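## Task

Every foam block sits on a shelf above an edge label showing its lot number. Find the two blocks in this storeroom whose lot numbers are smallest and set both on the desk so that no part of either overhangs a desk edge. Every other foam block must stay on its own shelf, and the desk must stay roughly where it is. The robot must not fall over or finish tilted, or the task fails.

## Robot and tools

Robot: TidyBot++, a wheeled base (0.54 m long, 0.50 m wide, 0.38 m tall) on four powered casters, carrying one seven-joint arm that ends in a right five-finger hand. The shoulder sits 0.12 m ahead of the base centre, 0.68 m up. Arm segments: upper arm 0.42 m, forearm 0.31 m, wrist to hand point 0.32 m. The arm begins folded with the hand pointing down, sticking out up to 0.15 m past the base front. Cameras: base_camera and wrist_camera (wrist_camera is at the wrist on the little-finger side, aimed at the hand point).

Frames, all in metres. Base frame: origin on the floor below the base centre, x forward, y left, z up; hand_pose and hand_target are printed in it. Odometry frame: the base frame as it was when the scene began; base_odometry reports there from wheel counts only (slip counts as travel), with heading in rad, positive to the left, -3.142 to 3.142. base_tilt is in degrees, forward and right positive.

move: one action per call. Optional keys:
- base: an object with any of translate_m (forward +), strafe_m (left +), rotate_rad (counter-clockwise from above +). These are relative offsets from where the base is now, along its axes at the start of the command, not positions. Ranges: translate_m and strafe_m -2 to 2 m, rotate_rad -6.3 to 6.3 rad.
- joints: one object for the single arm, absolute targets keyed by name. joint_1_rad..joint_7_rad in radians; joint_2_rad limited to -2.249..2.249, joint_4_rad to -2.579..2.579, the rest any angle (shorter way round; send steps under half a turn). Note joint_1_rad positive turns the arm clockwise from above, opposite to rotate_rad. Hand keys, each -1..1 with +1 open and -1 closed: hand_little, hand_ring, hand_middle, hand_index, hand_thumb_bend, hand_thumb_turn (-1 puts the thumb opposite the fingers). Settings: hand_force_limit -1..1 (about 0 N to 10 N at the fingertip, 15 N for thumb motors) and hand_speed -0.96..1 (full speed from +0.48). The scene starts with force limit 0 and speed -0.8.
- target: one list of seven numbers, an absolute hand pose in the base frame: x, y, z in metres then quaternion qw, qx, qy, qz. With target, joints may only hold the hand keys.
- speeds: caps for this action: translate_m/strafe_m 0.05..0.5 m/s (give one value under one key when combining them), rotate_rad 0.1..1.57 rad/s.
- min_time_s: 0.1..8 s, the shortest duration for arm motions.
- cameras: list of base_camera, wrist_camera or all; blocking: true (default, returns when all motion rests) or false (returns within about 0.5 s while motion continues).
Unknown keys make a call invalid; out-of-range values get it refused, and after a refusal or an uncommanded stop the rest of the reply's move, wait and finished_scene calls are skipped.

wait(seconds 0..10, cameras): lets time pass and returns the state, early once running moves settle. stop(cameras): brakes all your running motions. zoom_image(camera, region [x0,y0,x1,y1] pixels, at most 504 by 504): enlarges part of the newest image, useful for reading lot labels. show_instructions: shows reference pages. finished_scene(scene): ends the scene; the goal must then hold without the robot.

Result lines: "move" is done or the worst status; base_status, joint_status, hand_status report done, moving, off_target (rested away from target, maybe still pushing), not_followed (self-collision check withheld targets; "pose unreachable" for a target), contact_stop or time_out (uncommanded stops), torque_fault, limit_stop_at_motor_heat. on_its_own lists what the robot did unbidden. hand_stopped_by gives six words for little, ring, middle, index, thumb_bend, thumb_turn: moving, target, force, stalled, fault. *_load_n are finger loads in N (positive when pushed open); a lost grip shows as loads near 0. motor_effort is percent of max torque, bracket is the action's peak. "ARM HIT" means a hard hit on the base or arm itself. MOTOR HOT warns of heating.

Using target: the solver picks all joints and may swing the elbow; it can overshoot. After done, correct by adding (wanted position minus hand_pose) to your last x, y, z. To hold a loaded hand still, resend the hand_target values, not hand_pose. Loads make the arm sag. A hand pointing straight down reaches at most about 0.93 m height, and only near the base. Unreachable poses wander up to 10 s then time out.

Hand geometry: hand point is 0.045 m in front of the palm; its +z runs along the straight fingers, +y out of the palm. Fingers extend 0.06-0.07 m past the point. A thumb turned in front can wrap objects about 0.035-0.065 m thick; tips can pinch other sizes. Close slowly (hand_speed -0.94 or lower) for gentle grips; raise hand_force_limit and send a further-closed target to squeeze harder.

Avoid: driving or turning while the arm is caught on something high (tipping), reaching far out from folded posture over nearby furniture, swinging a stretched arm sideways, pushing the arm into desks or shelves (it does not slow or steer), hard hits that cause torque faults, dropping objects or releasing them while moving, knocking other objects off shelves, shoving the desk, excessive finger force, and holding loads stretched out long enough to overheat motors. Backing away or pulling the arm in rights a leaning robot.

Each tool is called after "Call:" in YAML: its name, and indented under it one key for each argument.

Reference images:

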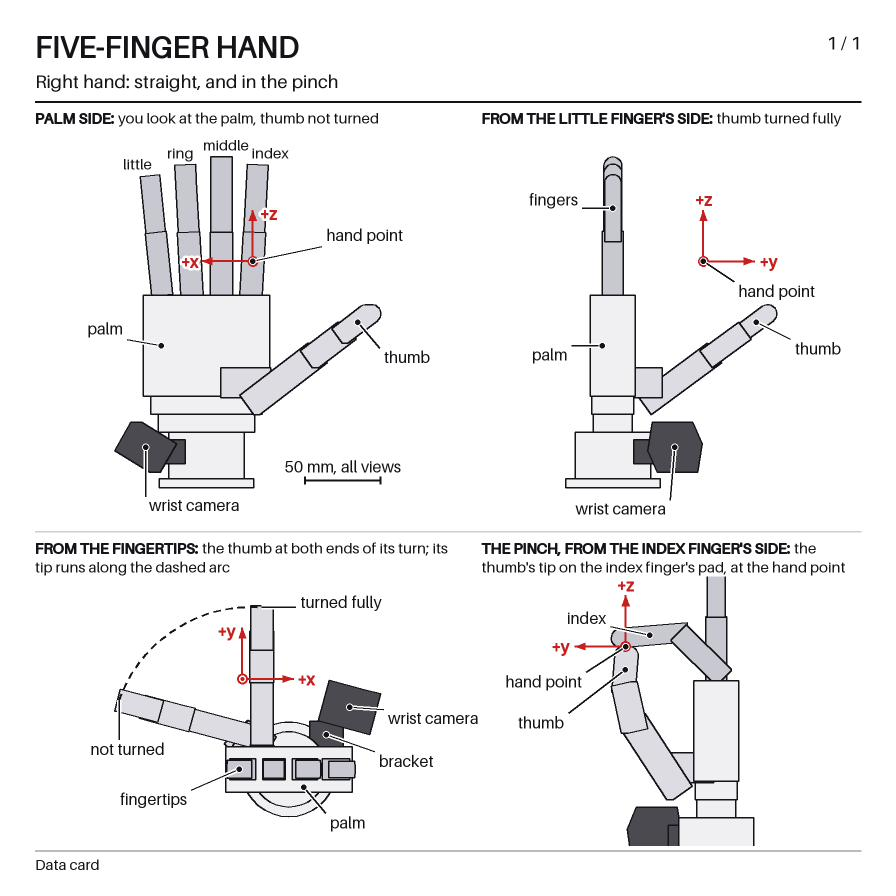

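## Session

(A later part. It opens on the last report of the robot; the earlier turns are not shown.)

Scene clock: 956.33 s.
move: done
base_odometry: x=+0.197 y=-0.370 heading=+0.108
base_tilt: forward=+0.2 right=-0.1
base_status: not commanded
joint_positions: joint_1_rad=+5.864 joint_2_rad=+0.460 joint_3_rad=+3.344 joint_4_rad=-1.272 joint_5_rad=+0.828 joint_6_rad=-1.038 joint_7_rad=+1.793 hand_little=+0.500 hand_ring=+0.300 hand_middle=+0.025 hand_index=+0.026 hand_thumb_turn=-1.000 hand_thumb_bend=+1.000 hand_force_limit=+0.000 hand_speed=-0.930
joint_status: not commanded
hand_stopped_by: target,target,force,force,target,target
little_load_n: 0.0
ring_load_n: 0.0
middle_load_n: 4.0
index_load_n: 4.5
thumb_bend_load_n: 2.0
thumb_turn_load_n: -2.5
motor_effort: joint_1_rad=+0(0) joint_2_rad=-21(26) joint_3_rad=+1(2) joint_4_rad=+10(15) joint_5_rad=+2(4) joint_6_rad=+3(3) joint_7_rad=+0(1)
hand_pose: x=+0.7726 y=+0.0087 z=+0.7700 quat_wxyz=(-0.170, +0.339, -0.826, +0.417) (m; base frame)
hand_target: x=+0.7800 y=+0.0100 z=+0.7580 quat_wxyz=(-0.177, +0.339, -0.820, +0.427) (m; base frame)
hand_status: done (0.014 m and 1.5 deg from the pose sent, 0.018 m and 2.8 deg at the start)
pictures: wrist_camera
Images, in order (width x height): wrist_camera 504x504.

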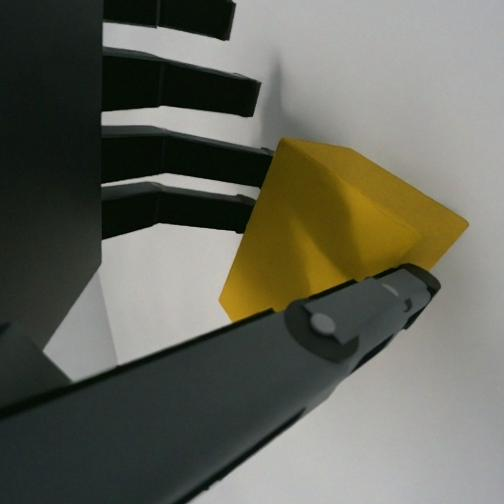

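Call:
move:
  target: [0.78, 0.01, 0.768, 0.1767, -0.3395, 0.8197, -0.4266]
  min_time_s: 1
  cameras: []

Call:
move:
  joints: {"hand_speed":-0.7,"hand_index":0.5,"hand_middle":0.5,"hand_ring":0.5}
  cameras: ["wrist_camera"]

Scene clock: 963.17 s.
move: done
base_odometry: x=+0.197 y=-0.370 heading=+0.108
base_tilt: forward=+0.2 right=-0.1
base_status: not commanded
joint_positions: joint_1_rad=+5.864 joint_2_rad=+0.460 joint_3_rad=+3.344 joint_4_rad=-1.272 joint_5_rad=+0.828 joint_6_rad=-1.038 joint_7_rad=+1.792 hand_little=+0.500 hand_ring=+0.300 hand_middle=+0.025 hand_index=+0.026 hand_thumb_turn=-1.000 hand_thumb_bend=+1.000 hand_force_limit=+0.000 hand_speed=-0.930
joint_status: not commanded
hand_stopped_by: target,target,force,force,target,target
little_load_n: 0.0
ring_load_n: 0.0
middle_load_n: 4.0
index_load_n: 4.0
thumb_bend_load_n: 2.0
thumb_turn_load_n: -2.0
motor_effort: joint_1_rad=+0(0) joint_2_rad=-22(22) joint_3_rad=+1(2) joint_4_rad=+12(13) joint_5_rad=+2(3) joint_6_rad=+3(3) joint_7_rad=+1(1)
hand_pose: x=+0.7726 y=+0.0087 z=+0.7700 quat_wxyz=(-0.170, +0.339, -0.826, +0.417) (m; base frame)
hand_target: x=+0.7800 y=+0.0100 z=+0.7680 quat_wxyz=(-0.177, +0.339, -0.820, +0.427) (m; base frame)
hand_status: done (0.008 m and 1.5 deg from the pose sent, 0.008 m and 1.5 deg at the start)
pictures: none
No camera images: "cameras" was empty.

Scene clock: 964.23 s.
move: done
base_odometry: x=+0.197 y=-0.370 heading=+0.108
base_tilt: forward=+0.2 right=-0.1
base_status: not commanded
joint_positions: joint_1_rad=+5.864 joint_2_rad=+0.464 joint_3_rad=+3.344 joint_4_rad=-1.274 joint_5_rad=+0.828 joint_6_rad=-1.038 joint_7_rad=+1.792 hand_little=+0.500 hand_ring=+0.500 hand_middle=+0.500 hand_index=+0.500 hand_thumb_turn=-1.000 hand_thumb_bend=+1.000 hand_force_limit=+0.000 hand_speed=-0.700
joint_status: all done
hand_stopped_by: target,target,target,target,target,target
little_load_n: 0.0
ring_load_n: 0.0
middle_load_n: 0.0
index_load_n: 0.0
thumb_bend_load_n: 0.0
thumb_turn_load_n: 0.5
motor_effort: joint_1_rad=+0(0) joint_2_rad=-27(28) joint_3_rad=+2(3) joint_4_rad=+14(15) joint_5_rad=+5(5) joint_6_rad=+2(3) joint_7_rad=+1(1)
hand_pose: x=+0.7722 y=+0.0086 z=+0.7664 quat_wxyz=(-0.167, +0.341, -0.826, +0.417) (m; base frame)
hand_target: x=+0.7800 y=+0.0100 z=+0.7680 quat_wxyz=(-0.177, +0.339, -0.820, +0.427) (m; base frame)
hand_status: not commanded
pictures: wrist_camera
Images, in order (width x height): wrist_camera 504x504.

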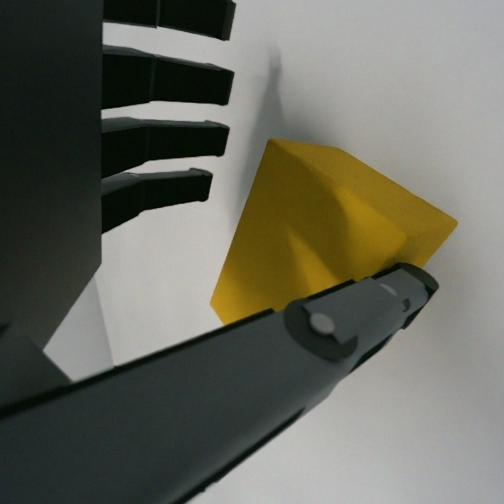

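Call:
move:
  target: [0.78, 0.01, 0.84, 0.1767, -0.3395, 0.8197, -0.4266]
  min_time_s: 2.5
  cameras: ["wrist_camera"]

Call:
move:
  target: [0.78, 0.01, 0.93, 0.1767, -0.3395, 0.8197, -0.4266]
  min_time_s: 2
  cameras: ["wrist_camera"]

Call:
move:
  target: [0.45, 0.0, 0.93, 0.1767, -0.3395, 0.8197, -0.4266]
  min_time_s: 3
  cameras: ["wrist_camera"]

Scene clock: 974.50 s.
move: done
base_odometry: x=+0.197 y=-0.370 heading=+0.108
base_tilt: forward=+0.2 right=-0.1
base_status: not commanded
joint_positions: joint_1_rad=+5.864 joint_2_rad=+0.464 joint_3_rad=+3.344 joint_4_rad=-1.090 joint_5_rad=+0.827 joint_6_rad=-1.125 joint_7_rad=+1.894 hand_little=+0.500 hand_ring=+0.500 hand_middle=+0.500 hand_index=+0.500 hand_thumb_turn=-1.000 hand_thumb_bend=+1.000 hand_force_limit=+0.000 hand_speed=-0.700
joint_status: not commanded
hand_stopped_by: target,target,target,target,target,target
little_load_n: 0.0
ring_load_n: 0.0
middle_load_n: 0.0
index_load_n: 0.0
thumb_bend_load_n: 0.0
thumb_turn_load_n: 0.0
motor_effort: joint_1_rad=+0(0) joint_2_rad=-27(27) joint_3_rad=+2(3) joint_4_rad=+14(15) joint_5_rad=+5(5) joint_6_rad=+3(3) joint_7_rad=+0(1)
hand_pose: x=+0.7916 y=+0.0081 z=+0.8413 quat_wxyz=(-0.191, +0.331, -0.812, +0.441) (m; base frame)
hand_target: x=+0.7800 y=+0.0100 z=+0.8400 quat_wxyz=(-0.177, +0.339, -0.820, +0.427) (m; base frame)
hand_status: done (0.012 m and 2.7 deg from the pose sent, 0.074 m and 1.7 deg at the start)
pictures: wrist_camera
Images, in order (width x height): wrist_camera 504x504.

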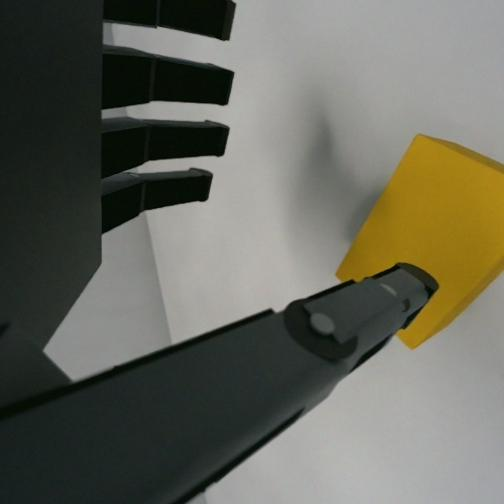

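Scene clock: 976.80 s.
move: done
base_odometry: x=+0.197 y=-0.370 heading=+0.108
base_tilt: forward=+0.2 right=-0.1
base_status: not commanded
joint_positions: joint_1_rad=+5.866 joint_2_rad=+0.489 joint_3_rad=+3.380 joint_4_rad=-0.698 joint_5_rad=+0.712 joint_6_rad=-1.345 joint_7_rad=+2.154 hand_little=+0.500 hand_ring=+0.500 hand_middle=+0.500 hand_index=+0.500 hand_thumb_turn=-1.000 hand_thumb_bend=+1.000 hand_force_limit=+0.000 hand_speed=-0.700
joint_status: not commanded
hand_stopped_by: target,target,target,target,target,target
little_load_n: 0.0
ring_load_n: 0.0
middle_load_n: 0.0
index_load_n: 0.0
thumb_bend_load_n: 0.0
thumb_turn_load_n: 0.0
motor_effort: joint_1_rad=+0(0) joint_2_rad=-27(28) joint_3_rad=+2(3) joint_4_rad=+13(16) joint_5_rad=+4(5) joint_6_rad=+5(5) joint_7_rad=+1(1)
hand_pose: x=+0.7853 y=+0.0122 z=+0.9545 quat_wxyz=(-0.208, +0.323, -0.810, +0.443) (m; base frame)
hand_target: x=+0.7800 y=+0.0100 z=+0.9300 quat_wxyz=(-0.177, +0.339, -0.820, +0.427) (m; base frame)
hand_status: done (0.025 m and 4.6 deg from the pose sent, 0.089 m and 2.7 deg at the start)
pictures: wrist_camera
Images, in order (width x height): wrist_camera 504x504.

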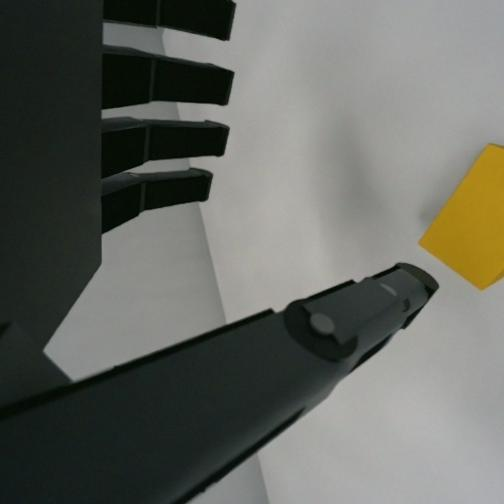

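Scene clock: 980.13 s.
move: done
base_odometry: x=+0.197 y=-0.370 heading=+0.108
base_tilt: forward=+0.2 right=-0.1
base_status: not commanded
joint_positions: joint_1_rad=+6.335 joint_2_rad=-0.272 joint_3_rad=+2.661 joint_4_rad=-1.548 joint_5_rad=+0.712 joint_6_rad=-1.422 joint_7_rad=+2.035 hand_little=+0.500 hand_ring=+0.500 hand_middle=+0.500 hand_index=+0.500 hand_thumb_turn=-1.000 hand_thumb_bend=+1.000 hand_force_limit=+0.000 hand_speed=-0.700
joint_status: not commanded
hand_stopped_by: target,target,target,target,target,target
little_load_n: 0.0
ring_load_n: 0.0
middle_load_n: 0.0
index_load_n: 0.0
thumb_bend_load_n: 0.0
thumb_turn_load_n: 0.0
motor_effort: joint_1_rad=+0(1) joint_2_rad=-5(28) joint_3_rad=+1(3) joint_4_rad=+14(15) joint_5_rad=+5(5) joint_6_rad=+4(5) joint_7_rad=+0(2)
hand_pose: x=+0.4610 y=+0.0137 z=+0.9261 quat_wxyz=(-0.184, +0.372, -0.813, +0.409) (m; base frame)
hand_target: x=+0.4500 y=+0.0000 z=+0.9300 quat_wxyz=(-0.177, +0.339, -0.820, +0.427) (m; base frame)
hand_status: done (0.018 m and 4.4 deg from the pose sent, 0.336 m and 4.6 deg at the start)
pictures: wrist_camera
Images, in order (width x height): wrist_camera 504x504.

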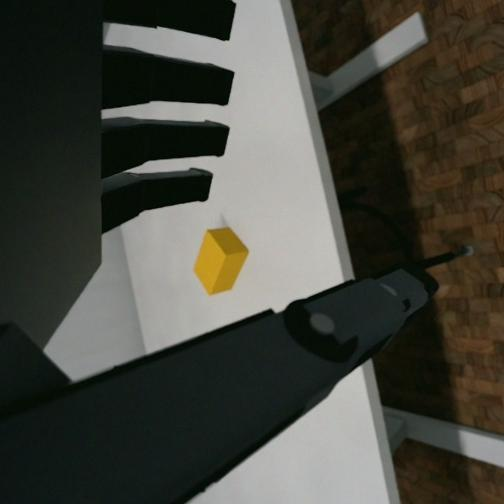

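Call:
move:
  base: {"translate_m": -0.33, "strafe_m": -0.25}
  target: [0.40, 0.0, 0.86, 0.1767, -0.3395, 0.8197, -0.4266]
  cameras: []

Call:
move:
  base: {"strafe_m": -1.2}
  cameras: ["base_camera"]

Call:
move:
  base: {"translate_m": -1.62}
  speeds: {"translate_m": 0.4}
  cameras: ["base_camera"]

Scene clock: 994.00 s.
move: done
base_odometry: x=-0.104 y=-0.654 heading=+0.109
base_tilt: forward=+0.2 right=-0.1
base_status: done
joint_positions: joint_1_rad=+6.383 joint_2_rad=-0.451 joint_3_rad=+2.635 joint_4_rad=-1.836 joint_5_rad=+0.712 joint_6_rad=-1.360 joint_7_rad=+1.961 hand_little=+0.500 hand_ring=+0.500 hand_middle=+0.500 hand_index=+0.500 hand_thumb_turn=-1.000 hand_thumb_bend=+1.000 hand_force_limit=+0.000 hand_speed=-0.700
joint_status: not commanded
hand_stopped_by: target,target,target,target,target,target
little_load_n: 0.0
ring_load_n: 0.0
middle_load_n: 0.0
index_load_n: 0.0
thumb_bend_load_n: 0.0
thumb_turn_load_n: 0.0
motor_effort: joint_1_rad=+0(1) joint_2_rad=+0(8) joint_3_rad=+2(3) joint_4_rad=+14(15) joint_5_rad=+5(6) joint_6_rad=+3(4) joint_7_rad=+0(1)
hand_pose: x=+0.3955 y=-0.0171 z=+0.8685 quat_wxyz=(-0.153, +0.353, -0.808, +0.447) (m; base frame)
hand_target: x=+0.4000 y=+0.0000 z=+0.8600 quat_wxyz=(-0.177, +0.339, -0.820, +0.427) (m; base frame)
hand_status: done (0.020 m and 4.1 deg from the pose sent, 0.091 m and 4.4 deg at the start)
pictures: none
No camera images: "cameras" was empty.

Scene clock: 997.77 s.
move: done
base_odometry: x=+0.026 y=-1.847 heading=+0.108
base_tilt: forward=+0.1 right=-0.1
base_status: done
joint_positions: joint_1_rad=+6.384 joint_2_rad=-0.451 joint_3_rad=+2.632 joint_4_rad=-1.836 joint_5_rad=+0.712 joint_6_rad=-1.359 joint_7_rad=+1.961 hand_little=+0.500 hand_ring=+0.500 hand_middle=+0.500 hand_index=+0.500 hand_thumb_turn=-1.000 hand_thumb_bend=+1.000 hand_force_limit=+0.000 hand_speed=-0.700
joint_status: not commanded
hand_stopped_by: target,target,target,target,target,target
little_load_n: 0.0
ring_load_n: 0.0
middle_load_n: 0.0
index_load_n: 0.0
thumb_bend_load_n: 0.0
thumb_turn_load_n: 0.0
motor_effort: joint_1_rad=+0(0) joint_2_rad=+0(1) joint_3_rad=+2(4) joint_4_rad=+14(15) joint_5_rad=+5(6) joint_6_rad=+3(3) joint_7_rad=+0(1)
hand_pose: x=+0.3957 y=-0.0163 z=+0.8686 quat_wxyz=(-0.154, +0.353, -0.807, +0.447) (m; base frame)
hand_target: x=+0.4000 y=+0.0000 z=+0.8600 quat_wxyz=(-0.177, +0.339, -0.820, +0.427) (m; base frame)
hand_status: not commanded
pictures: base_camera
Images, in order (width x height): base_camera 644x364.

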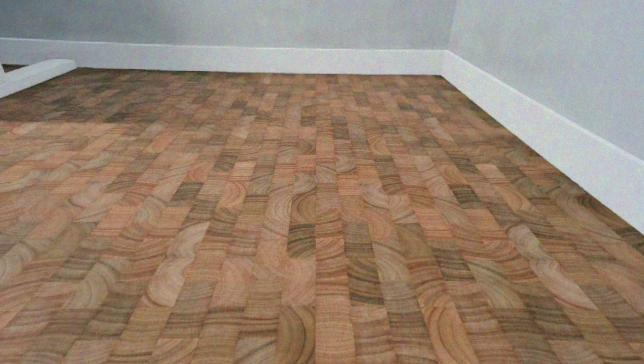

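Scene clock: 1003.00 s.
move: done
base_odometry: x=-1.585 y=-2.022 heading=+0.108
base_tilt: forward=+0.1 right=-0.1
base_status: done
joint_positions: joint_1_rad=+6.384 joint_2_rad=-0.454 joint_3_rad=+2.632 joint_4_rad=-1.836 joint_5_rad=+0.712 joint_6_rad=-1.358 joint_7_rad=+1.961 hand_little=+0.500 hand_ring=+0.500 hand_middle=+0.500 hand_index=+0.500 hand_thumb_turn=-1.000 hand_thumb_bend=+1.000 hand_force_limit=+0.000 hand_speed=-0.700
joint_status: not commanded
hand_stopped_by: target,target,target,target,target,target
little_load_n: 0.0
ring_load_n: 0.0
middle_load_n: 0.0
index_load_n: 0.0
thumb_bend_load_n: 0.0
thumb_turn_load_n: 0.0
motor_effort: joint_1_rad=+0(1) joint_2_rad=+0(4) joint_3_rad=+2(2) joint_4_rad=+14(15) joint_5_rad=+5(6) joint_6_rad=+3(4) joint_7_rad=+0(2)
hand_pose: x=+0.3954 y=-0.0163 z=+0.8694 quat_wxyz=(-0.155, +0.353, -0.807, +0.448) (m; base frame)
hand_target: x=+0.4000 y=+0.0000 z=+0.8600 quat_wxyz=(-0.177, +0.339, -0.820, +0.427) (m; base frame)
hand_status: not commanded
pictures: base_camera
Images, in order (width x height): base_camera 644x364.

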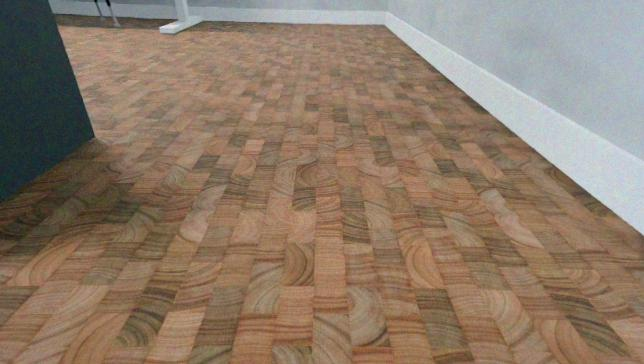

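Call:
move:
  base: {"strafe_m": 1.4}
  speeds: {"strafe_m": 0.4}
  cameras: ["base_camera"]

Scene clock: 1018.17 s.
move: done
base_odometry: x=-1.736 y=-0.630 heading=+0.108
base_tilt: forward=+0.2 right=-0.1
base_status: done
joint_positions: joint_1_rad=+6.385 joint_2_rad=-0.454 joint_3_rad=+2.631 joint_4_rad=-1.836 joint_5_rad=+0.712 joint_6_rad=-1.358 joint_7_rad=+1.961 hand_little=+0.500 hand_ring=+0.500 hand_middle=+0.500 hand_index=+0.500 hand_thumb_turn=-1.000 hand_thumb_bend=+1.000 hand_force_limit=+0.000 hand_speed=-0.700
joint_status: not commanded
hand_stopped_by: target,target,target,target,target,target
little_load_n: 0.0
ring_load_n: 0.0
middle_load_n: 0.0
index_load_n: 0.0
thumb_bend_load_n: 0.0
thumb_turn_load_n: 0.0
motor_effort: joint_1_rad=+0(0) joint_2_rad=+0(1) joint_3_rad=+2(3) joint_4_rad=+13(15) joint_5_rad=+5(6) joint_6_rad=+3(3) joint_7_rad=+0(2)
hand_pose: x=+0.3955 y=-0.0159 z=+0.8694 quat_wxyz=(-0.155, +0.353, -0.807, +0.448) (m; base frame)
hand_target: x=+0.4000 y=+0.0000 z=+0.8600 quat_wxyz=(-0.177, +0.339, -0.820, +0.427) (m; base frame)
hand_status: not commanded
pictures: base_camera
Images, in order (width x height): base_camera 644x364.

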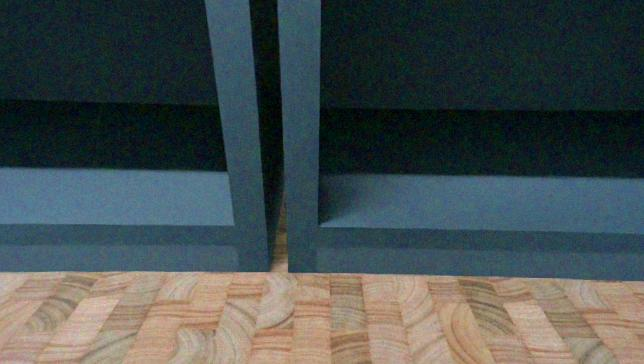

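Call:
move:
  base: {"strafe_m": 1.43, "translate_m": -0.04, "rotate_rad": -0.015}
  speeds: {"strafe_m": 0.4}
  cameras: ["all"]

Scene clock: 1027.30 s.
move: done
base_odometry: x=-1.930 y=+0.787 heading=+0.093
base_tilt: forward=+0.1 right=-0.1
base_status: done
joint_positions: joint_1_rad=+6.386 joint_2_rad=-0.454 joint_3_rad=+2.630 joint_4_rad=-1.836 joint_5_rad=+0.712 joint_6_rad=-1.358 joint_7_rad=+1.961 hand_little=+0.500 hand_ring=+0.500 hand_middle=+0.500 hand_index=+0.500 hand_thumb_turn=-1.000 hand_thumb_bend=+1.000 hand_force_limit=+0.000 hand_speed=-0.700
joint_status: not commanded
hand_stopped_by: target,target,target,target,target,target
little_load_n: 0.0
ring_load_n: 0.0
middle_load_n: 0.0
index_load_n: 0.0
thumb_bend_load_n: 0.0
thumb_turn_load_n: 0.0
motor_effort: joint_1_rad=+0(1) joint_2_rad=+0(1) joint_3_rad=+2(3) joint_4_rad=+14(15) joint_5_rad=+5(6) joint_6_rad=+3(4) joint_7_rad=+0(1)
hand_pose: x=+0.3955 y=-0.0159 z=+0.8693 quat_wxyz=(-0.155, +0.353, -0.807, +0.448) (m; base frame)
hand_target: x=+0.4000 y=+0.0000 z=+0.8600 quat_wxyz=(-0.177, +0.339, -0.820, +0.427) (m; base frame)
hand_status: not commanded
pictures: base_camera, wrist_camera
Images, in order (width x height): base_camera 644x364, wrist_camera 504x504.

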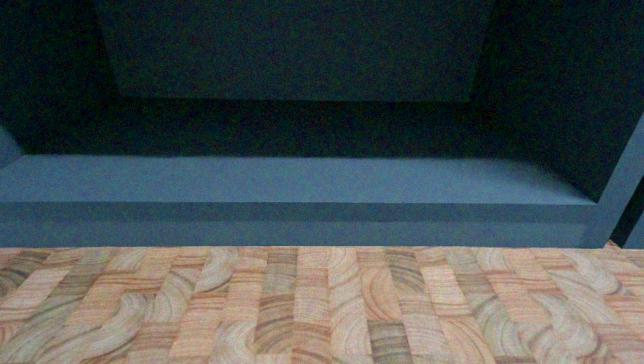

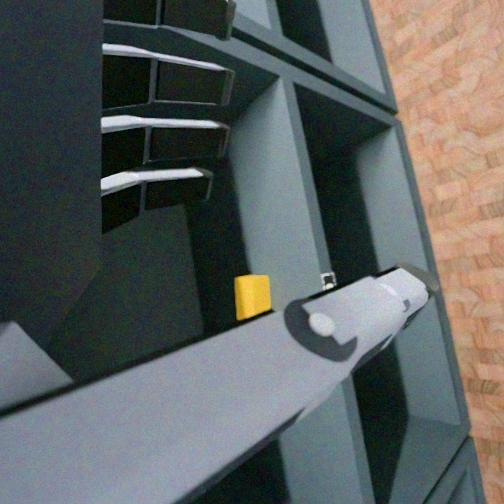

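Call:
move:
  target: [0.42, 0.0, 1.13, 0.3265, -0.6273, 0.6273, -0.3265]
  min_time_s: 3
  cameras: ["all"]

Scene clock: 1040.93 s.
move: done
base_odometry: x=-1.930 y=+0.787 heading=+0.093
base_tilt: forward=+0.1 right=-0.1
base_status: not commanded
joint_positions: joint_1_rad=+5.959 joint_2_rad=-0.248 joint_3_rad=+3.378 joint_4_rad=-0.763 joint_5_rad=+0.162 joint_6_rad=-1.610 joint_7_rad=+3.088 hand_little=+0.500 hand_ring=+0.500 hand_middle=+0.500 hand_index=+0.500 hand_thumb_turn=-1.000 hand_thumb_bend=+1.000 hand_force_limit=+0.000 hand_speed=-0.700
joint_status: not commanded
hand_stopped_by: target,target,target,target,target,target
little_load_n: 0.0
ring_load_n: 0.0
middle_load_n: 0.0
index_load_n: 0.0
thumb_bend_load_n: 0.0
thumb_turn_load_n: 0.0
motor_effort: joint_1_rad=+0(1) joint_2_rad=-1(3) joint_3_rad=-1(3) joint_4_rad=+10(15) joint_5_rad=-1(6) joint_6_rad=+7(8) joint_7_rad=+1(1)
hand_pose: x=+0.4233 y=-0.0141 z=+1.1406 quat_wxyz=(-0.336, +0.592, -0.645, +0.347) (m; base frame)
hand_target: x=+0.4200 y=+0.0000 z=+1.1300 quat_wxyz=(-0.326, +0.627, -0.627, +0.326) (m; base frame)
hand_status: done (0.018 m and 5.3 deg from the pose sent, 0.262 m and 44.9 deg at the start)
pictures: base_camera, wrist_camera
Images, in order (width x height): base_camera 644x364, wrist_camera 504x504.

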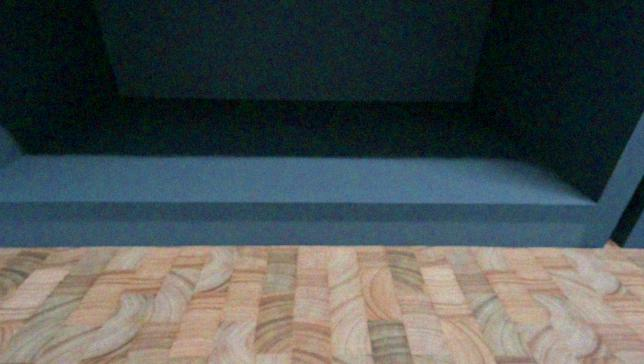

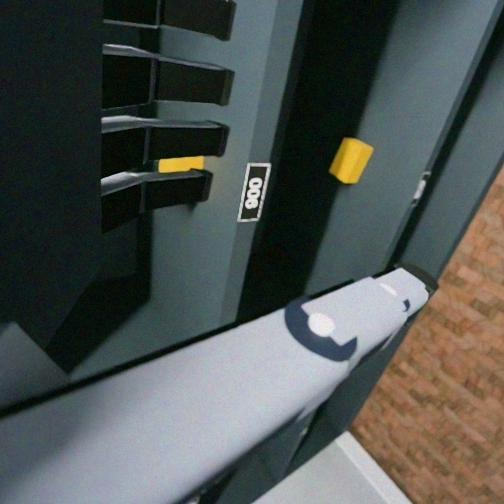

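Call:
move:
  base: {"translate_m": 0.17}
  speeds: {"translate_m": 0.2}
  cameras: ["wrist_camera"]

Call:
move:
  target: [0.50, 0.03, 1.12, 0.3265, -0.6273, 0.6273, -0.3265]
  min_time_s: 2
  cameras: ["all"]

Scene clock: 1056.60 s.
move: done
base_odometry: x=-1.761 y=+0.803 heading=+0.093
base_tilt: forward=+0.2 right=-0.1
base_status: done
joint_positions: joint_1_rad=+5.958 joint_2_rad=-0.232 joint_3_rad=+3.380 joint_4_rad=-0.760 joint_5_rad=+0.159 joint_6_rad=-1.612 joint_7_rad=+3.089 hand_little=+0.500 hand_ring=+0.500 hand_middle=+0.500 hand_index=+0.500 hand_thumb_turn=-1.000 hand_thumb_bend=+1.000 hand_force_limit=+0.000 hand_speed=-0.700
joint_status: not commanded
hand_stopped_by: target,target,target,target,target,target
little_load_n: 0.0
ring_load_n: 0.0
middle_load_n: 0.0
index_load_n: 0.0
thumb_bend_load_n: 0.0
thumb_turn_load_n: 0.0
motor_effort: joint_1_rad=+0(1) joint_2_rad=-2(5) joint_3_rad=-1(1) joint_4_rad=+10(11) joint_5_rad=-1(1) joint_6_rad=+7(8) joint_7_rad=+0(1)
hand_pose: x=+0.4296 y=-0.0114 z=+1.1366 quat_wxyz=(-0.330, +0.596, -0.646, +0.344) (m; base frame)
hand_target: x=+0.4200 y=+0.0000 z=+1.1300 quat_wxyz=(-0.326, +0.627, -0.627, +0.326) (m; base frame)
hand_status: not commanded
pictures: wrist_camera
Images, in order (width x height): wrist_camera 504x504.

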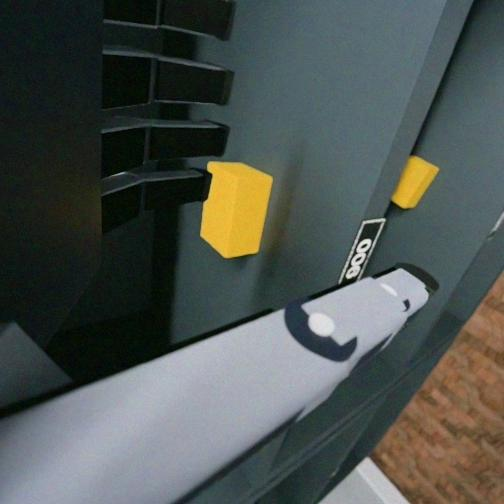

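Scene clock: 1058.93 s.
move: done
base_odometry: x=-1.761 y=+0.803 heading=+0.093
base_tilt: forward=+0.2 right=-0.1
base_status: not commanded
joint_positions: joint_1_rad=+6.134 joint_2_rad=-0.105 joint_3_rad=+3.270 joint_4_rad=-0.741 joint_5_rad=+0.084 joint_6_rad=-1.582 joint_7_rad=+3.089 hand_little=+0.500 hand_ring=+0.500 hand_middle=+0.500 hand_index=+0.500 hand_thumb_turn=-1.000 hand_thumb_bend=+1.000 hand_force_limit=+0.000 hand_speed=-0.700
joint_status: not commanded
hand_stopped_by: target,target,target,target,target,target
little_load_n: 0.0
ring_load_n: 0.0
middle_load_n: 0.0
index_load_n: 0.0
thumb_bend_load_n: 0.0
thumb_turn_load_n: 0.0
motor_effort: joint_1_rad=+0(0) joint_2_rad=-7(8) joint_3_rad=+0(1) joint_4_rad=+10(11) joint_5_rad=-1(1) joint_6_rad=+7(7) joint_7_rad=-1(1)
hand_pose: x=+0.4862 y=+0.0106 z=+1.1110 quat_wxyz=(-0.304, +0.607, -0.658, +0.325) (m; base frame)
hand_target: x=+0.5000 y=+0.0300 z=+1.1200 quat_wxyz=(-0.326, +0.627, -0.627, +0.326) (m; base frame)
hand_status: done (0.025 m and 4.9 deg from the pose sent, 0.083 m and 4.7 deg at the start)
pictures: base_camera, wrist_camera
Images, in order (width x height): base_camera 644x364, wrist_camera 504x504.

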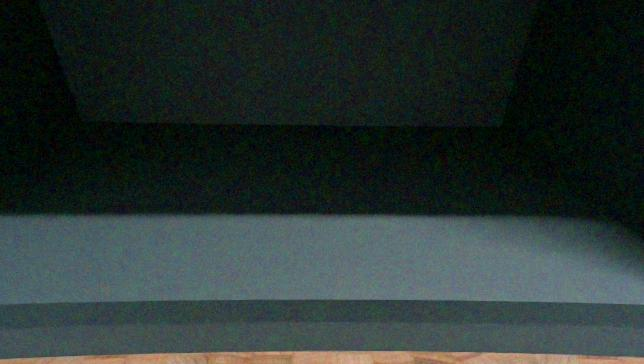

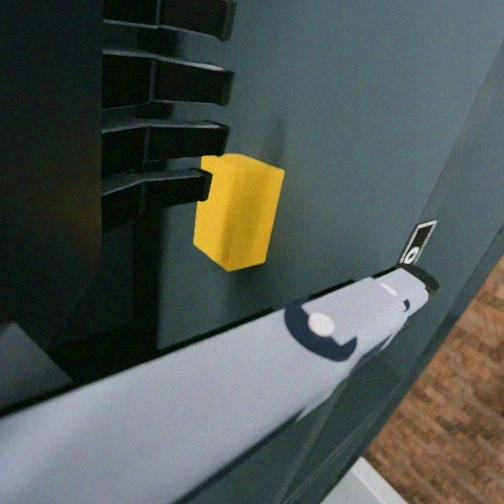

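Call:
zoom_image:
  camera: "wrist_camera"
  region: [160, 130, 310, 290]

Scaled by 3.150 from the camera's 504x504 image, which has a finer 720x720 frame.

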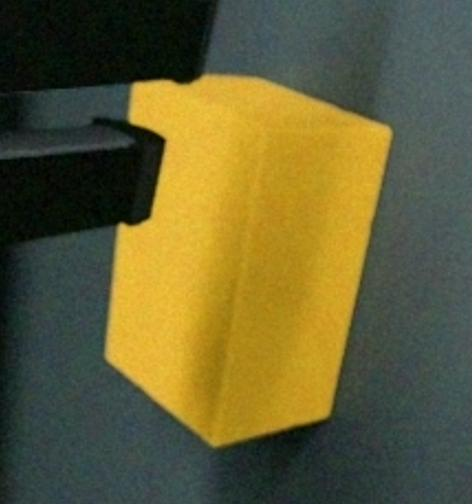

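Call:
move:
  target: [0.59, 0.058, 1.12, 0.3265, -0.6273, 0.6273, -0.3265]
  min_time_s: 2.5
  cameras: ["wrist_camera"]

Scene clock: 1089.67 s.
move: done
base_odometry: x=-1.761 y=+0.803 heading=+0.093
base_tilt: forward=+0.2 right=-0.1
base_status: not commanded
joint_positions: joint_1_rad=+6.208 joint_2_rad=+0.126 joint_3_rad=+3.085 joint_4_rad=-0.491 joint_5_rad=+0.085 joint_6_rad=-1.582 joint_7_rad=+3.089 hand_little=+0.500 hand_ring=+0.500 hand_middle=+0.500 hand_index=+0.500 hand_thumb_turn=-1.000 hand_thumb_bend=+1.000 hand_force_limit=+0.000 hand_speed=-0.700
joint_status: not commanded
hand_stopped_by: target,target,target,target,target,target
little_load_n: 0.0
ring_load_n: 0.5
middle_load_n: 0.0
index_load_n: 0.0
thumb_bend_load_n: 0.0
thumb_turn_load_n: 0.0
motor_effort: joint_1_rad=+0(0) joint_2_rad=-14(15) joint_3_rad=+0(1) joint_4_rad=+10(11) joint_5_rad=+0(1) joint_6_rad=+7(7) joint_7_rad=+0(1)
hand_pose: x=+0.5761 y=+0.0653 z=+1.1178 quat_wxyz=(-0.326, +0.640, -0.620, +0.316) (m; base frame)
hand_target: x=+0.5900 y=+0.0580 z=+1.1200 quat_wxyz=(-0.326, +0.627, -0.627, +0.326) (m; base frame)
hand_status: done (0.016 m and 2.0 deg from the pose sent, 0.114 m and 4.9 deg at the start)
pictures: wrist_camera
Images, in order (width x height): wrist_camera 504x504.

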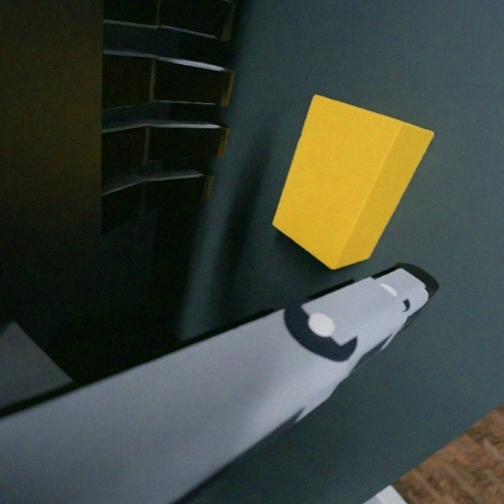

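Call:
move:
  target: [0.591, 0.033, 1.092, 0.3265, -0.6273, 0.6273, -0.3265]
  min_time_s: 2
  cameras: ["wrist_camera"]

Scene clock: 1104.63 s.
move: done
base_odometry: x=-1.761 y=+0.803 heading=+0.093
base_tilt: forward=+0.2 right=-0.1
base_status: not commanded
joint_positions: joint_1_rad=+6.285 joint_2_rad=+0.092 joint_3_rad=+3.104 joint_4_rad=-0.708 joint_5_rad=+0.061 joint_6_rad=-1.442 joint_7_rad=+3.089 hand_little=+0.500 hand_ring=+0.500 hand_middle=+0.500 hand_index=+0.500 hand_thumb_turn=-1.000 hand_thumb_bend=+1.000 hand_force_limit=+0.000 hand_speed=-0.700
joint_status: not commanded
hand_stopped_by: target,target,target,target,target,target
little_load_n: 0.0
ring_load_n: 0.0
middle_load_n: 0.0
index_load_n: 0.0
thumb_bend_load_n: 0.0
thumb_turn_load_n: 0.0
motor_effort: joint_1_rad=+0(0) joint_2_rad=-15(16) joint_3_rad=+0(0) joint_4_rad=+13(13) joint_5_rad=+0(1) joint_6_rad=+7(7) joint_7_rad=+1(1)
hand_pose: x=+0.5988 y=+0.0314 z=+1.0728 quat_wxyz=(-0.302, +0.624, -0.649, +0.314) (m; base frame)
hand_target: x=+0.5910 y=+0.0330 z=+1.0920 quat_wxyz=(-0.326, +0.627, -0.627, +0.326) (m; base frame)
hand_status: done (0.021 m and 4.0 deg from the pose sent, 0.044 m and 2.0 deg at the start)
pictures: wrist_camera
Images, in order (width x height): wrist_camera 504x504.

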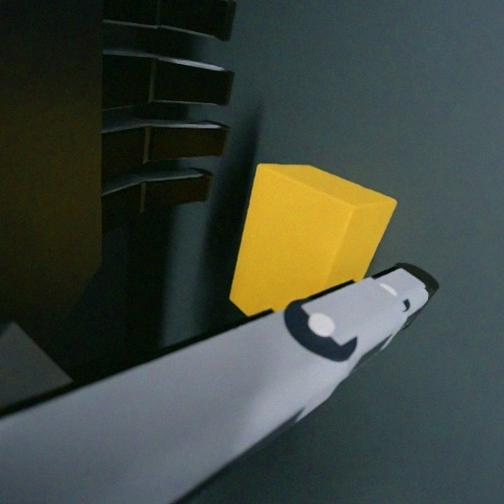

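Call:
move:
  target: [0.587, 0.043, 1.077, 0.3265, -0.6273, 0.6273, -0.3265]
  min_time_s: 1.5
  cameras: ["wrist_camera"]

Scene clock: 1126.77 s.
move: done
base_odometry: x=-1.761 y=+0.803 heading=+0.093
base_tilt: forward=+0.2 right=-0.1
base_status: not commanded
joint_positions: joint_1_rad=+6.252 joint_2_rad=+0.047 joint_3_rad=+3.121 joint_4_rad=-0.820 joint_5_rad=+0.061 joint_6_rad=-1.374 joint_7_rad=+3.089 hand_little=+0.500 hand_ring=+0.500 hand_middle=+0.500 hand_index=+0.500 hand_thumb_turn=-1.000 hand_thumb_bend=+1.000 hand_force_limit=+0.000 hand_speed=-0.700
joint_status: not commanded
hand_stopped_by: target,target,target,target,target,target
little_load_n: -0.5
ring_load_n: 0.0
middle_load_n: 0.0
index_load_n: 0.0
thumb_bend_load_n: 0.0
thumb_turn_load_n: 0.0
motor_effort: joint_1_rad=+0(0) joint_2_rad=-13(15) joint_3_rad=+0(0) joint_4_rad=+13(13) joint_5_rad=+0(1) joint_6_rad=+7(7) joint_7_rad=+1(1)
hand_pose: x=+0.5939 y=+0.0396 z=+1.0584 quat_wxyz=(-0.304, +0.631, -0.642, +0.313) (m; base frame)
hand_target: x=+0.5870 y=+0.0430 z=+1.0770 quat_wxyz=(-0.326, +0.627, -0.627, +0.326) (m; base frame)
hand_status: done (0.020 m and 3.5 deg from the pose sent, 0.017 m and 4.0 deg at the start)
pictures: wrist_camera
Images, in order (width x height): wrist_camera 504x504.

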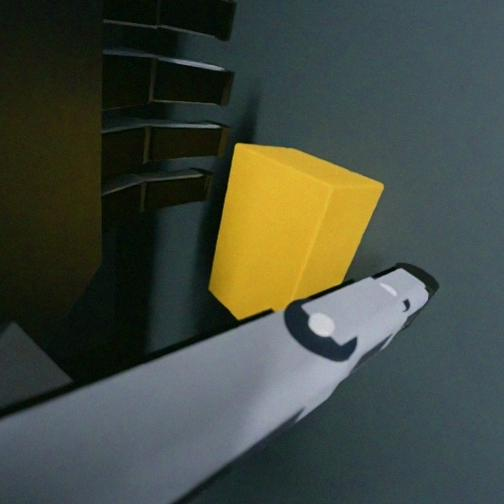

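Call:
move:
  target: [0.59, 0.048, 1.064, 0.3265, -0.6273, 0.6273, -0.3265]
  min_time_s: 1.5
  cameras: ["wrist_camera"]

Scene clock: 1135.33 s.
move: done
base_odometry: x=-1.761 y=+0.803 heading=+0.093
base_tilt: forward=+0.2 right=-0.1
base_status: not commanded
joint_positions: joint_1_rad=+6.226 joint_2_rad=+0.029 joint_3_rad=+3.127 joint_4_rad=-0.892 joint_5_rad=+0.061 joint_6_rad=-1.321 joint_7_rad=+3.089 hand_little=+0.500 hand_ring=+0.500 hand_middle=+0.500 hand_index=+0.500 hand_thumb_turn=-1.000 hand_thumb_bend=+1.000 hand_force_limit=+0.000 hand_speed=-0.700
joint_status: not commanded
hand_stopped_by: target,target,target,target,target,target
little_load_n: 0.0
ring_load_n: 0.0
middle_load_n: 0.0
index_load_n: 0.0
thumb_bend_load_n: 0.0
thumb_turn_load_n: 0.0
motor_effort: joint_1_rad=+0(0) joint_2_rad=-13(14) joint_3_rad=+0(0) joint_4_rad=+13(14) joint_5_rad=+0(1) joint_6_rad=+7(7) joint_7_rad=+1(1)
hand_pose: x=+0.5958 y=+0.0495 z=+1.0454 quat_wxyz=(-0.306, +0.638, -0.635, +0.310) (m; base frame)
hand_target: x=+0.5900 y=+0.0480 z=+1.0640 quat_wxyz=(-0.326, +0.627, -0.627, +0.326) (m; base frame)
hand_status: done (0.020 m and 3.4 deg from the pose sent, 0.011 m and 3.5 deg at the start)
pictures: wrist_camera
Images, in order (width x height): wrist_camera 504x504.

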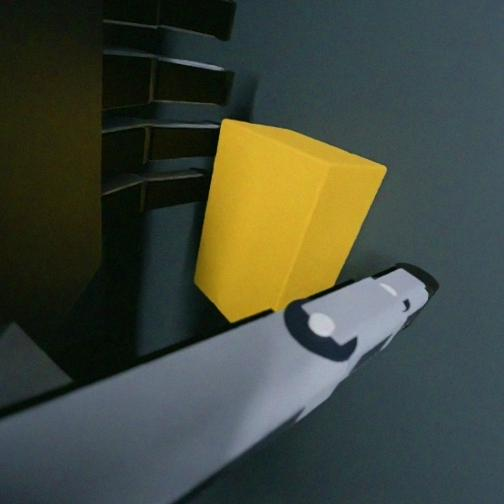

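Call:
move:
  joints: {"hand_speed":-0.93,"hand_force_limit":-0.1,"hand_index":-0.3,"hand_middle":-0.3}
  cameras: ["wrist_camera"]

Scene clock: 1141.53 s.
move: off_target
base_odometry: x=-1.761 y=+0.803 heading=+0.093
base_tilt: forward=+0.2 right=-0.1
base_status: not commanded
joint_positions: joint_1_rad=+6.226 joint_2_rad=+0.029 joint_3_rad=+3.127 joint_4_rad=-0.892 joint_5_rad=+0.061 joint_6_rad=-1.319 joint_7_rad=+3.089 hand_little=+0.500 hand_ring=+0.500 hand_middle=+0.023 hand_index=+0.010 hand_thumb_turn=-1.000 hand_thumb_bend=+1.000 hand_force_limit=-0.100 hand_speed=-0.930
joint_status: hand_middle off_target (ended at +0.023, target -0.300); hand_index off_target (ended at +0.010, target -0.300); the others done
hand_stopped_by: target,target,force,force,target,target
little_load_n: 0.0
ring_load_n: 0.0
middle_load_n: 3.5
index_load_n: 5.0
thumb_bend_load_n: 1.5
thumb_turn_load_n: -1.0
motor_effort: joint_1_rad=+0(0) joint_2_rad=-13(14) joint_3_rad=+0(1) joint_4_rad=+12(14) joint_5_rad=+0(1) joint_6_rad=+7(7) joint_7_rad=+0(1)
hand_pose: x=+0.5963 y=+0.0495 z=+1.0458 quat_wxyz=(-0.307, +0.638, -0.634, +0.310) (m; base frame)
hand_target: x=+0.5900 y=+0.0480 z=+1.0640 quat_wxyz=(-0.326, +0.627, -0.627, +0.326) (m; base frame)
hand_status: not commanded
pictures: wrist_camera
Images, in order (width x height): wrist_camera 504x504.

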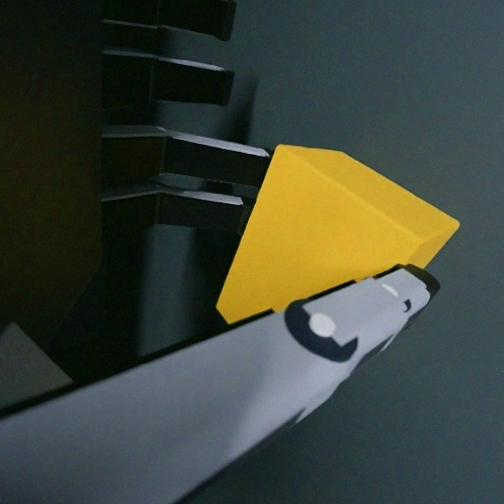

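Call:
move:
  joints: {"hand_force_limit":0.0,"hand_index":-0.32,"hand_middle":-0.32}
  cameras: []

Call:
move:
  target: [0.59, 0.048, 1.13, 0.3265, -0.6273, 0.6273, -0.3265]
  min_time_s: 3
  cameras: ["wrist_camera"]

Scene clock: 1147.20 s.
move: off_target
base_odometry: x=-1.761 y=+0.803 heading=+0.093
base_tilt: forward=+0.2 right=-0.1
base_status: not commanded
joint_positions: joint_1_rad=+6.226 joint_2_rad=+0.027 joint_3_rad=+3.127 joint_4_rad=-0.893 joint_5_rad=+0.061 joint_6_rad=-1.318 joint_7_rad=+3.089 hand_little=+0.500 hand_ring=+0.500 hand_middle=+0.005 hand_index=-0.002 hand_thumb_turn=-1.000 hand_thumb_bend=+1.000 hand_force_limit=+0.000 hand_speed=-0.930
joint_status: hand_middle off_target (ended at +0.005, target -0.320); hand_index off_target (ended at -0.002, target -0.320); the others done
hand_stopped_by: target,target,force,force,target,target
little_load_n: 0.0
ring_load_n: 0.0
middle_load_n: 6.5
index_load_n: 5.0
thumb_bend_load_n: 2.0
thumb_turn_load_n: -1.0
motor_effort: joint_1_rad=+0(0) joint_2_rad=-13(14) joint_3_rad=+0(0) joint_4_rad=+13(13) joint_5_rad=-1(1) joint_6_rad=+7(7) joint_7_rad=+1(1)
hand_pose: x=+0.5958 y=+0.0494 z=+1.0465 quat_wxyz=(-0.308, +0.638, -0.634, +0.311) (m; base frame)
hand_target: x=+0.5900 y=+0.0480 z=+1.0640 quat_wxyz=(-0.326, +0.627, -0.627, +0.326) (m; base frame)
hand_status: not commanded
pictures: none
No camera images: "cameras" was empty.

Scene clock: 1150.50 s.
move: done
base_odometry: x=-1.761 y=+0.803 heading=+0.093
base_tilt: forward=+0.2 right=-0.1
base_status: not commanded
joint_positions: joint_1_rad=+6.230 joint_2_rad=+0.169 joint_3_rad=+3.103 joint_4_rad=-0.369 joint_5_rad=+0.061 joint_6_rad=-1.596 joint_7_rad=+3.089 hand_little=+0.500 hand_ring=+0.500 hand_middle=+0.005 hand_index=-0.002 hand_thumb_turn=-1.000 hand_thumb_bend=+1.000 hand_force_limit=+0.000 hand_speed=-0.930
joint_status: not commanded
hand_stopped_by: target,target,force,force,target,target
little_load_n: 0.0
ring_load_n: 0.0
middle_load_n: 6.5
index_load_n: 5.0
thumb_bend_load_n: 2.5
thumb_turn_load_n: -0.5
motor_effort: joint_1_rad=+0(0) joint_2_rad=-15(15) joint_3_rad=+0(0) joint_4_rad=+10(14) joint_5_rad=+0(1) joint_6_rad=+7(8) joint_7_rad=+1(1)
hand_pose: x=+0.5897 y=+0.0558 z=+1.1445 quat_wxyz=(-0.349, +0.619, -0.619, +0.333) (m; base frame)
hand_target: x=+0.5900 y=+0.0480 z=+1.1300 quat_wxyz=(-0.326, +0.627, -0.627, +0.326) (m; base frame)
hand_status: done (0.016 m and 3.0 deg from the pose sent, 0.084 m and 3.1 deg at the start)
pictures: wrist_camera
Images, in order (width x height): wrist_camera 504x504.

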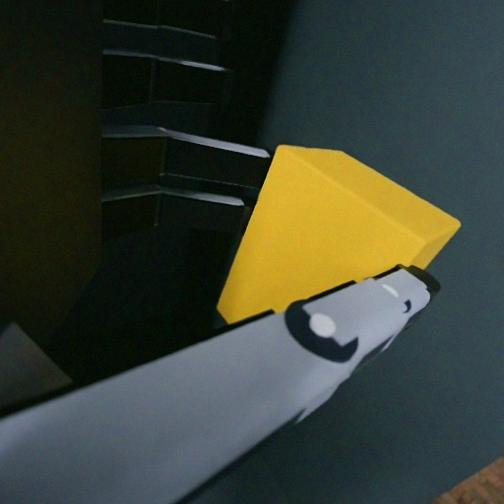

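Call:
move:
  base: {"translate_m": -0.18}
  speeds: {"translate_m": 0.2}
  cameras: []

Call:
move:
  target: [0.43, 0.0, 1.10, 0.3265, -0.6273, 0.6273, -0.3265]
  min_time_s: 2.5
  cameras: ["wrist_camera"]

Call:
move:
  target: [0.42, 0.0, 0.93, 0.3265, -0.6273, 0.6273, -0.3265]
  min_time_s: 3
  cameras: ["all"]

Scene clock: 1161.67 s.
move: done
base_odometry: x=-1.940 y=+0.787 heading=+0.093
base_tilt: forward=+0.2 right=-0.1
base_status: done
joint_positions: joint_1_rad=+6.234 joint_2_rad=+0.186 joint_3_rad=+3.101 joint_4_rad=-0.364 joint_5_rad=+0.061 joint_6_rad=-1.600 joint_7_rad=+3.089 hand_little=+0.500 hand_ring=+0.500 hand_middle=+0.005 hand_index=-0.002 hand_thumb_turn=-1.000 hand_thumb_bend=+1.000 hand_force_limit=+0.000 hand_speed=-0.930
joint_status: not commanded
hand_stopped_by: target,target,force,force,target,target
little_load_n: 0.0
ring_load_n: 0.0
middle_load_n: 6.5
index_load_n: 5.0
thumb_bend_load_n: 1.5
thumb_turn_load_n: -0.5
motor_effort: joint_1_rad=+0(1) joint_2_rad=-15(18) joint_3_rad=+0(1) joint_4_rad=+10(11) joint_5_rad=+0(1) joint_6_rad=+7(8) joint_7_rad=+1(1)
hand_pose: x=+0.5965 y=+0.0549 z=+1.1374 quat_wxyz=(-0.344, +0.621, -0.623, +0.329) (m; base frame)
hand_target: x=+0.5900 y=+0.0480 z=+1.1300 quat_wxyz=(-0.326, +0.627, -0.627, +0.326) (m; base frame)
hand_status: not commanded
pictures: none
No camera images: "cameras" was empty.

Scene clock: 1164.50 s.
move: done
base_odometry: x=-1.940 y=+0.787 heading=+0.093
base_tilt: forward=+0.2 right=-0.1
base_status: not commanded
joint_positions: joint_1_rad=+5.905 joint_2_rad=-0.276 joint_3_rad=+3.365 joint_4_rad=-0.927 joint_5_rad=+0.116 joint_6_rad=-1.562 joint_7_rad=+3.089 hand_little=+0.500 hand_ring=+0.500 hand_middle=+0.005 hand_index=-0.002 hand_thumb_turn=-1.000 hand_thumb_bend=+1.000 hand_force_limit=+0.000 hand_speed=-0.930
joint_status: not commanded
hand_stopped_by: target,target,force,force,target,target
little_load_n: 0.0
ring_load_n: 0.0
middle_load_n: 6.5
index_load_n: 5.0
thumb_bend_load_n: 2.0
thumb_turn_load_n: -0.5
motor_effort: joint_1_rad=+0(0) joint_2_rad=-3(16) joint_3_rad=-1(1) joint_4_rad=+11(12) joint_5_rad=+0(1) joint_6_rad=+7(7) joint_7_rad=+0(1)
hand_pose: x=+0.4246 y=+0.0231 z=+1.0936 quat_wxyz=(-0.329, +0.641, -0.626, +0.297) (m; base frame)
hand_target: x=+0.4300 y=+0.0000 z=+1.1000 quat_wxyz=(-0.326, +0.627, -0.627, +0.326) (m; base frame)
hand_status: done (0.025 m and 3.8 deg from the pose sent, 0.179 m and 2.2 deg at the start)
pictures: wrist_camera
Images, in order (width x height): wrist_camera 504x504.

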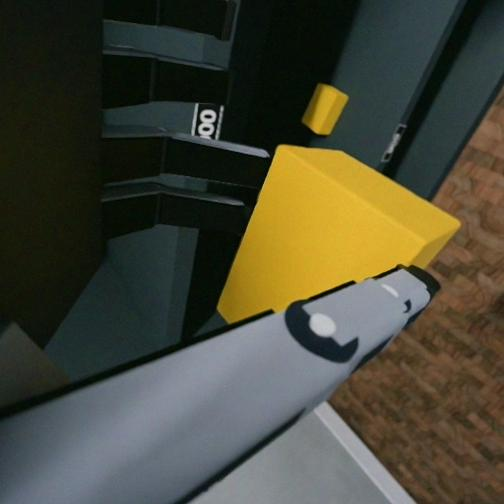

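Scene clock: 1167.80 s.
move: done
base_odometry: x=-1.940 y=+0.787 heading=+0.093
base_tilt: forward=+0.2 right=-0.1
base_status: not commanded
joint_positions: joint_1_rad=+5.765 joint_2_rad=-0.569 joint_3_rad=+3.365 joint_4_rad=-1.703 joint_5_rad=+0.351 joint_6_rad=-1.121 joint_7_rad=+2.885 hand_little=+0.500 hand_ring=+0.500 hand_middle=+0.005 hand_index=-0.002 hand_thumb_turn=-1.000 hand_thumb_bend=+1.000 hand_force_limit=+0.000 hand_speed=-0.930
joint_status: not commanded
hand_stopped_by: target,target,force,force,target,target
little_load_n: 0.0
ring_load_n: 0.0
middle_load_n: 7.0
index_load_n: 5.0
thumb_bend_load_n: 2.0
thumb_turn_load_n: -0.5
motor_effort: joint_1_rad=+0(0) joint_2_rad=+2(3) joint_3_rad=-2(2) joint_4_rad=+15(15) joint_5_rad=+1(1) joint_6_rad=+7(7) joint_7_rad=+1(1)
hand_pose: x=+0.4132 y=+0.0030 z=+0.9187 quat_wxyz=(-0.310, +0.644, -0.630, +0.304) (m; base frame)
hand_target: x=+0.4200 y=+0.0000 z=+0.9300 quat_wxyz=(-0.326, +0.627, -0.627, +0.326) (m; base frame)
hand_status: done (0.014 m and 3.8 deg from the pose sent, 0.165 m and 3.8 deg at the start)
pictures: base_camera, wrist_camera
Images, in order (width x height): base_camera 644x364, wrist_camera 504x504.

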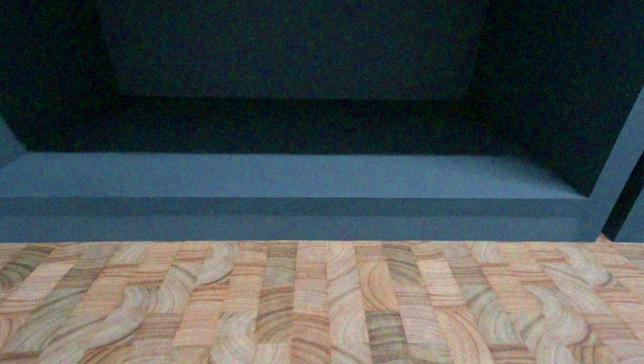

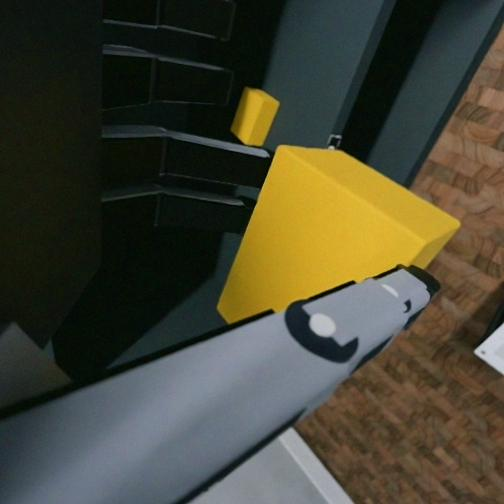

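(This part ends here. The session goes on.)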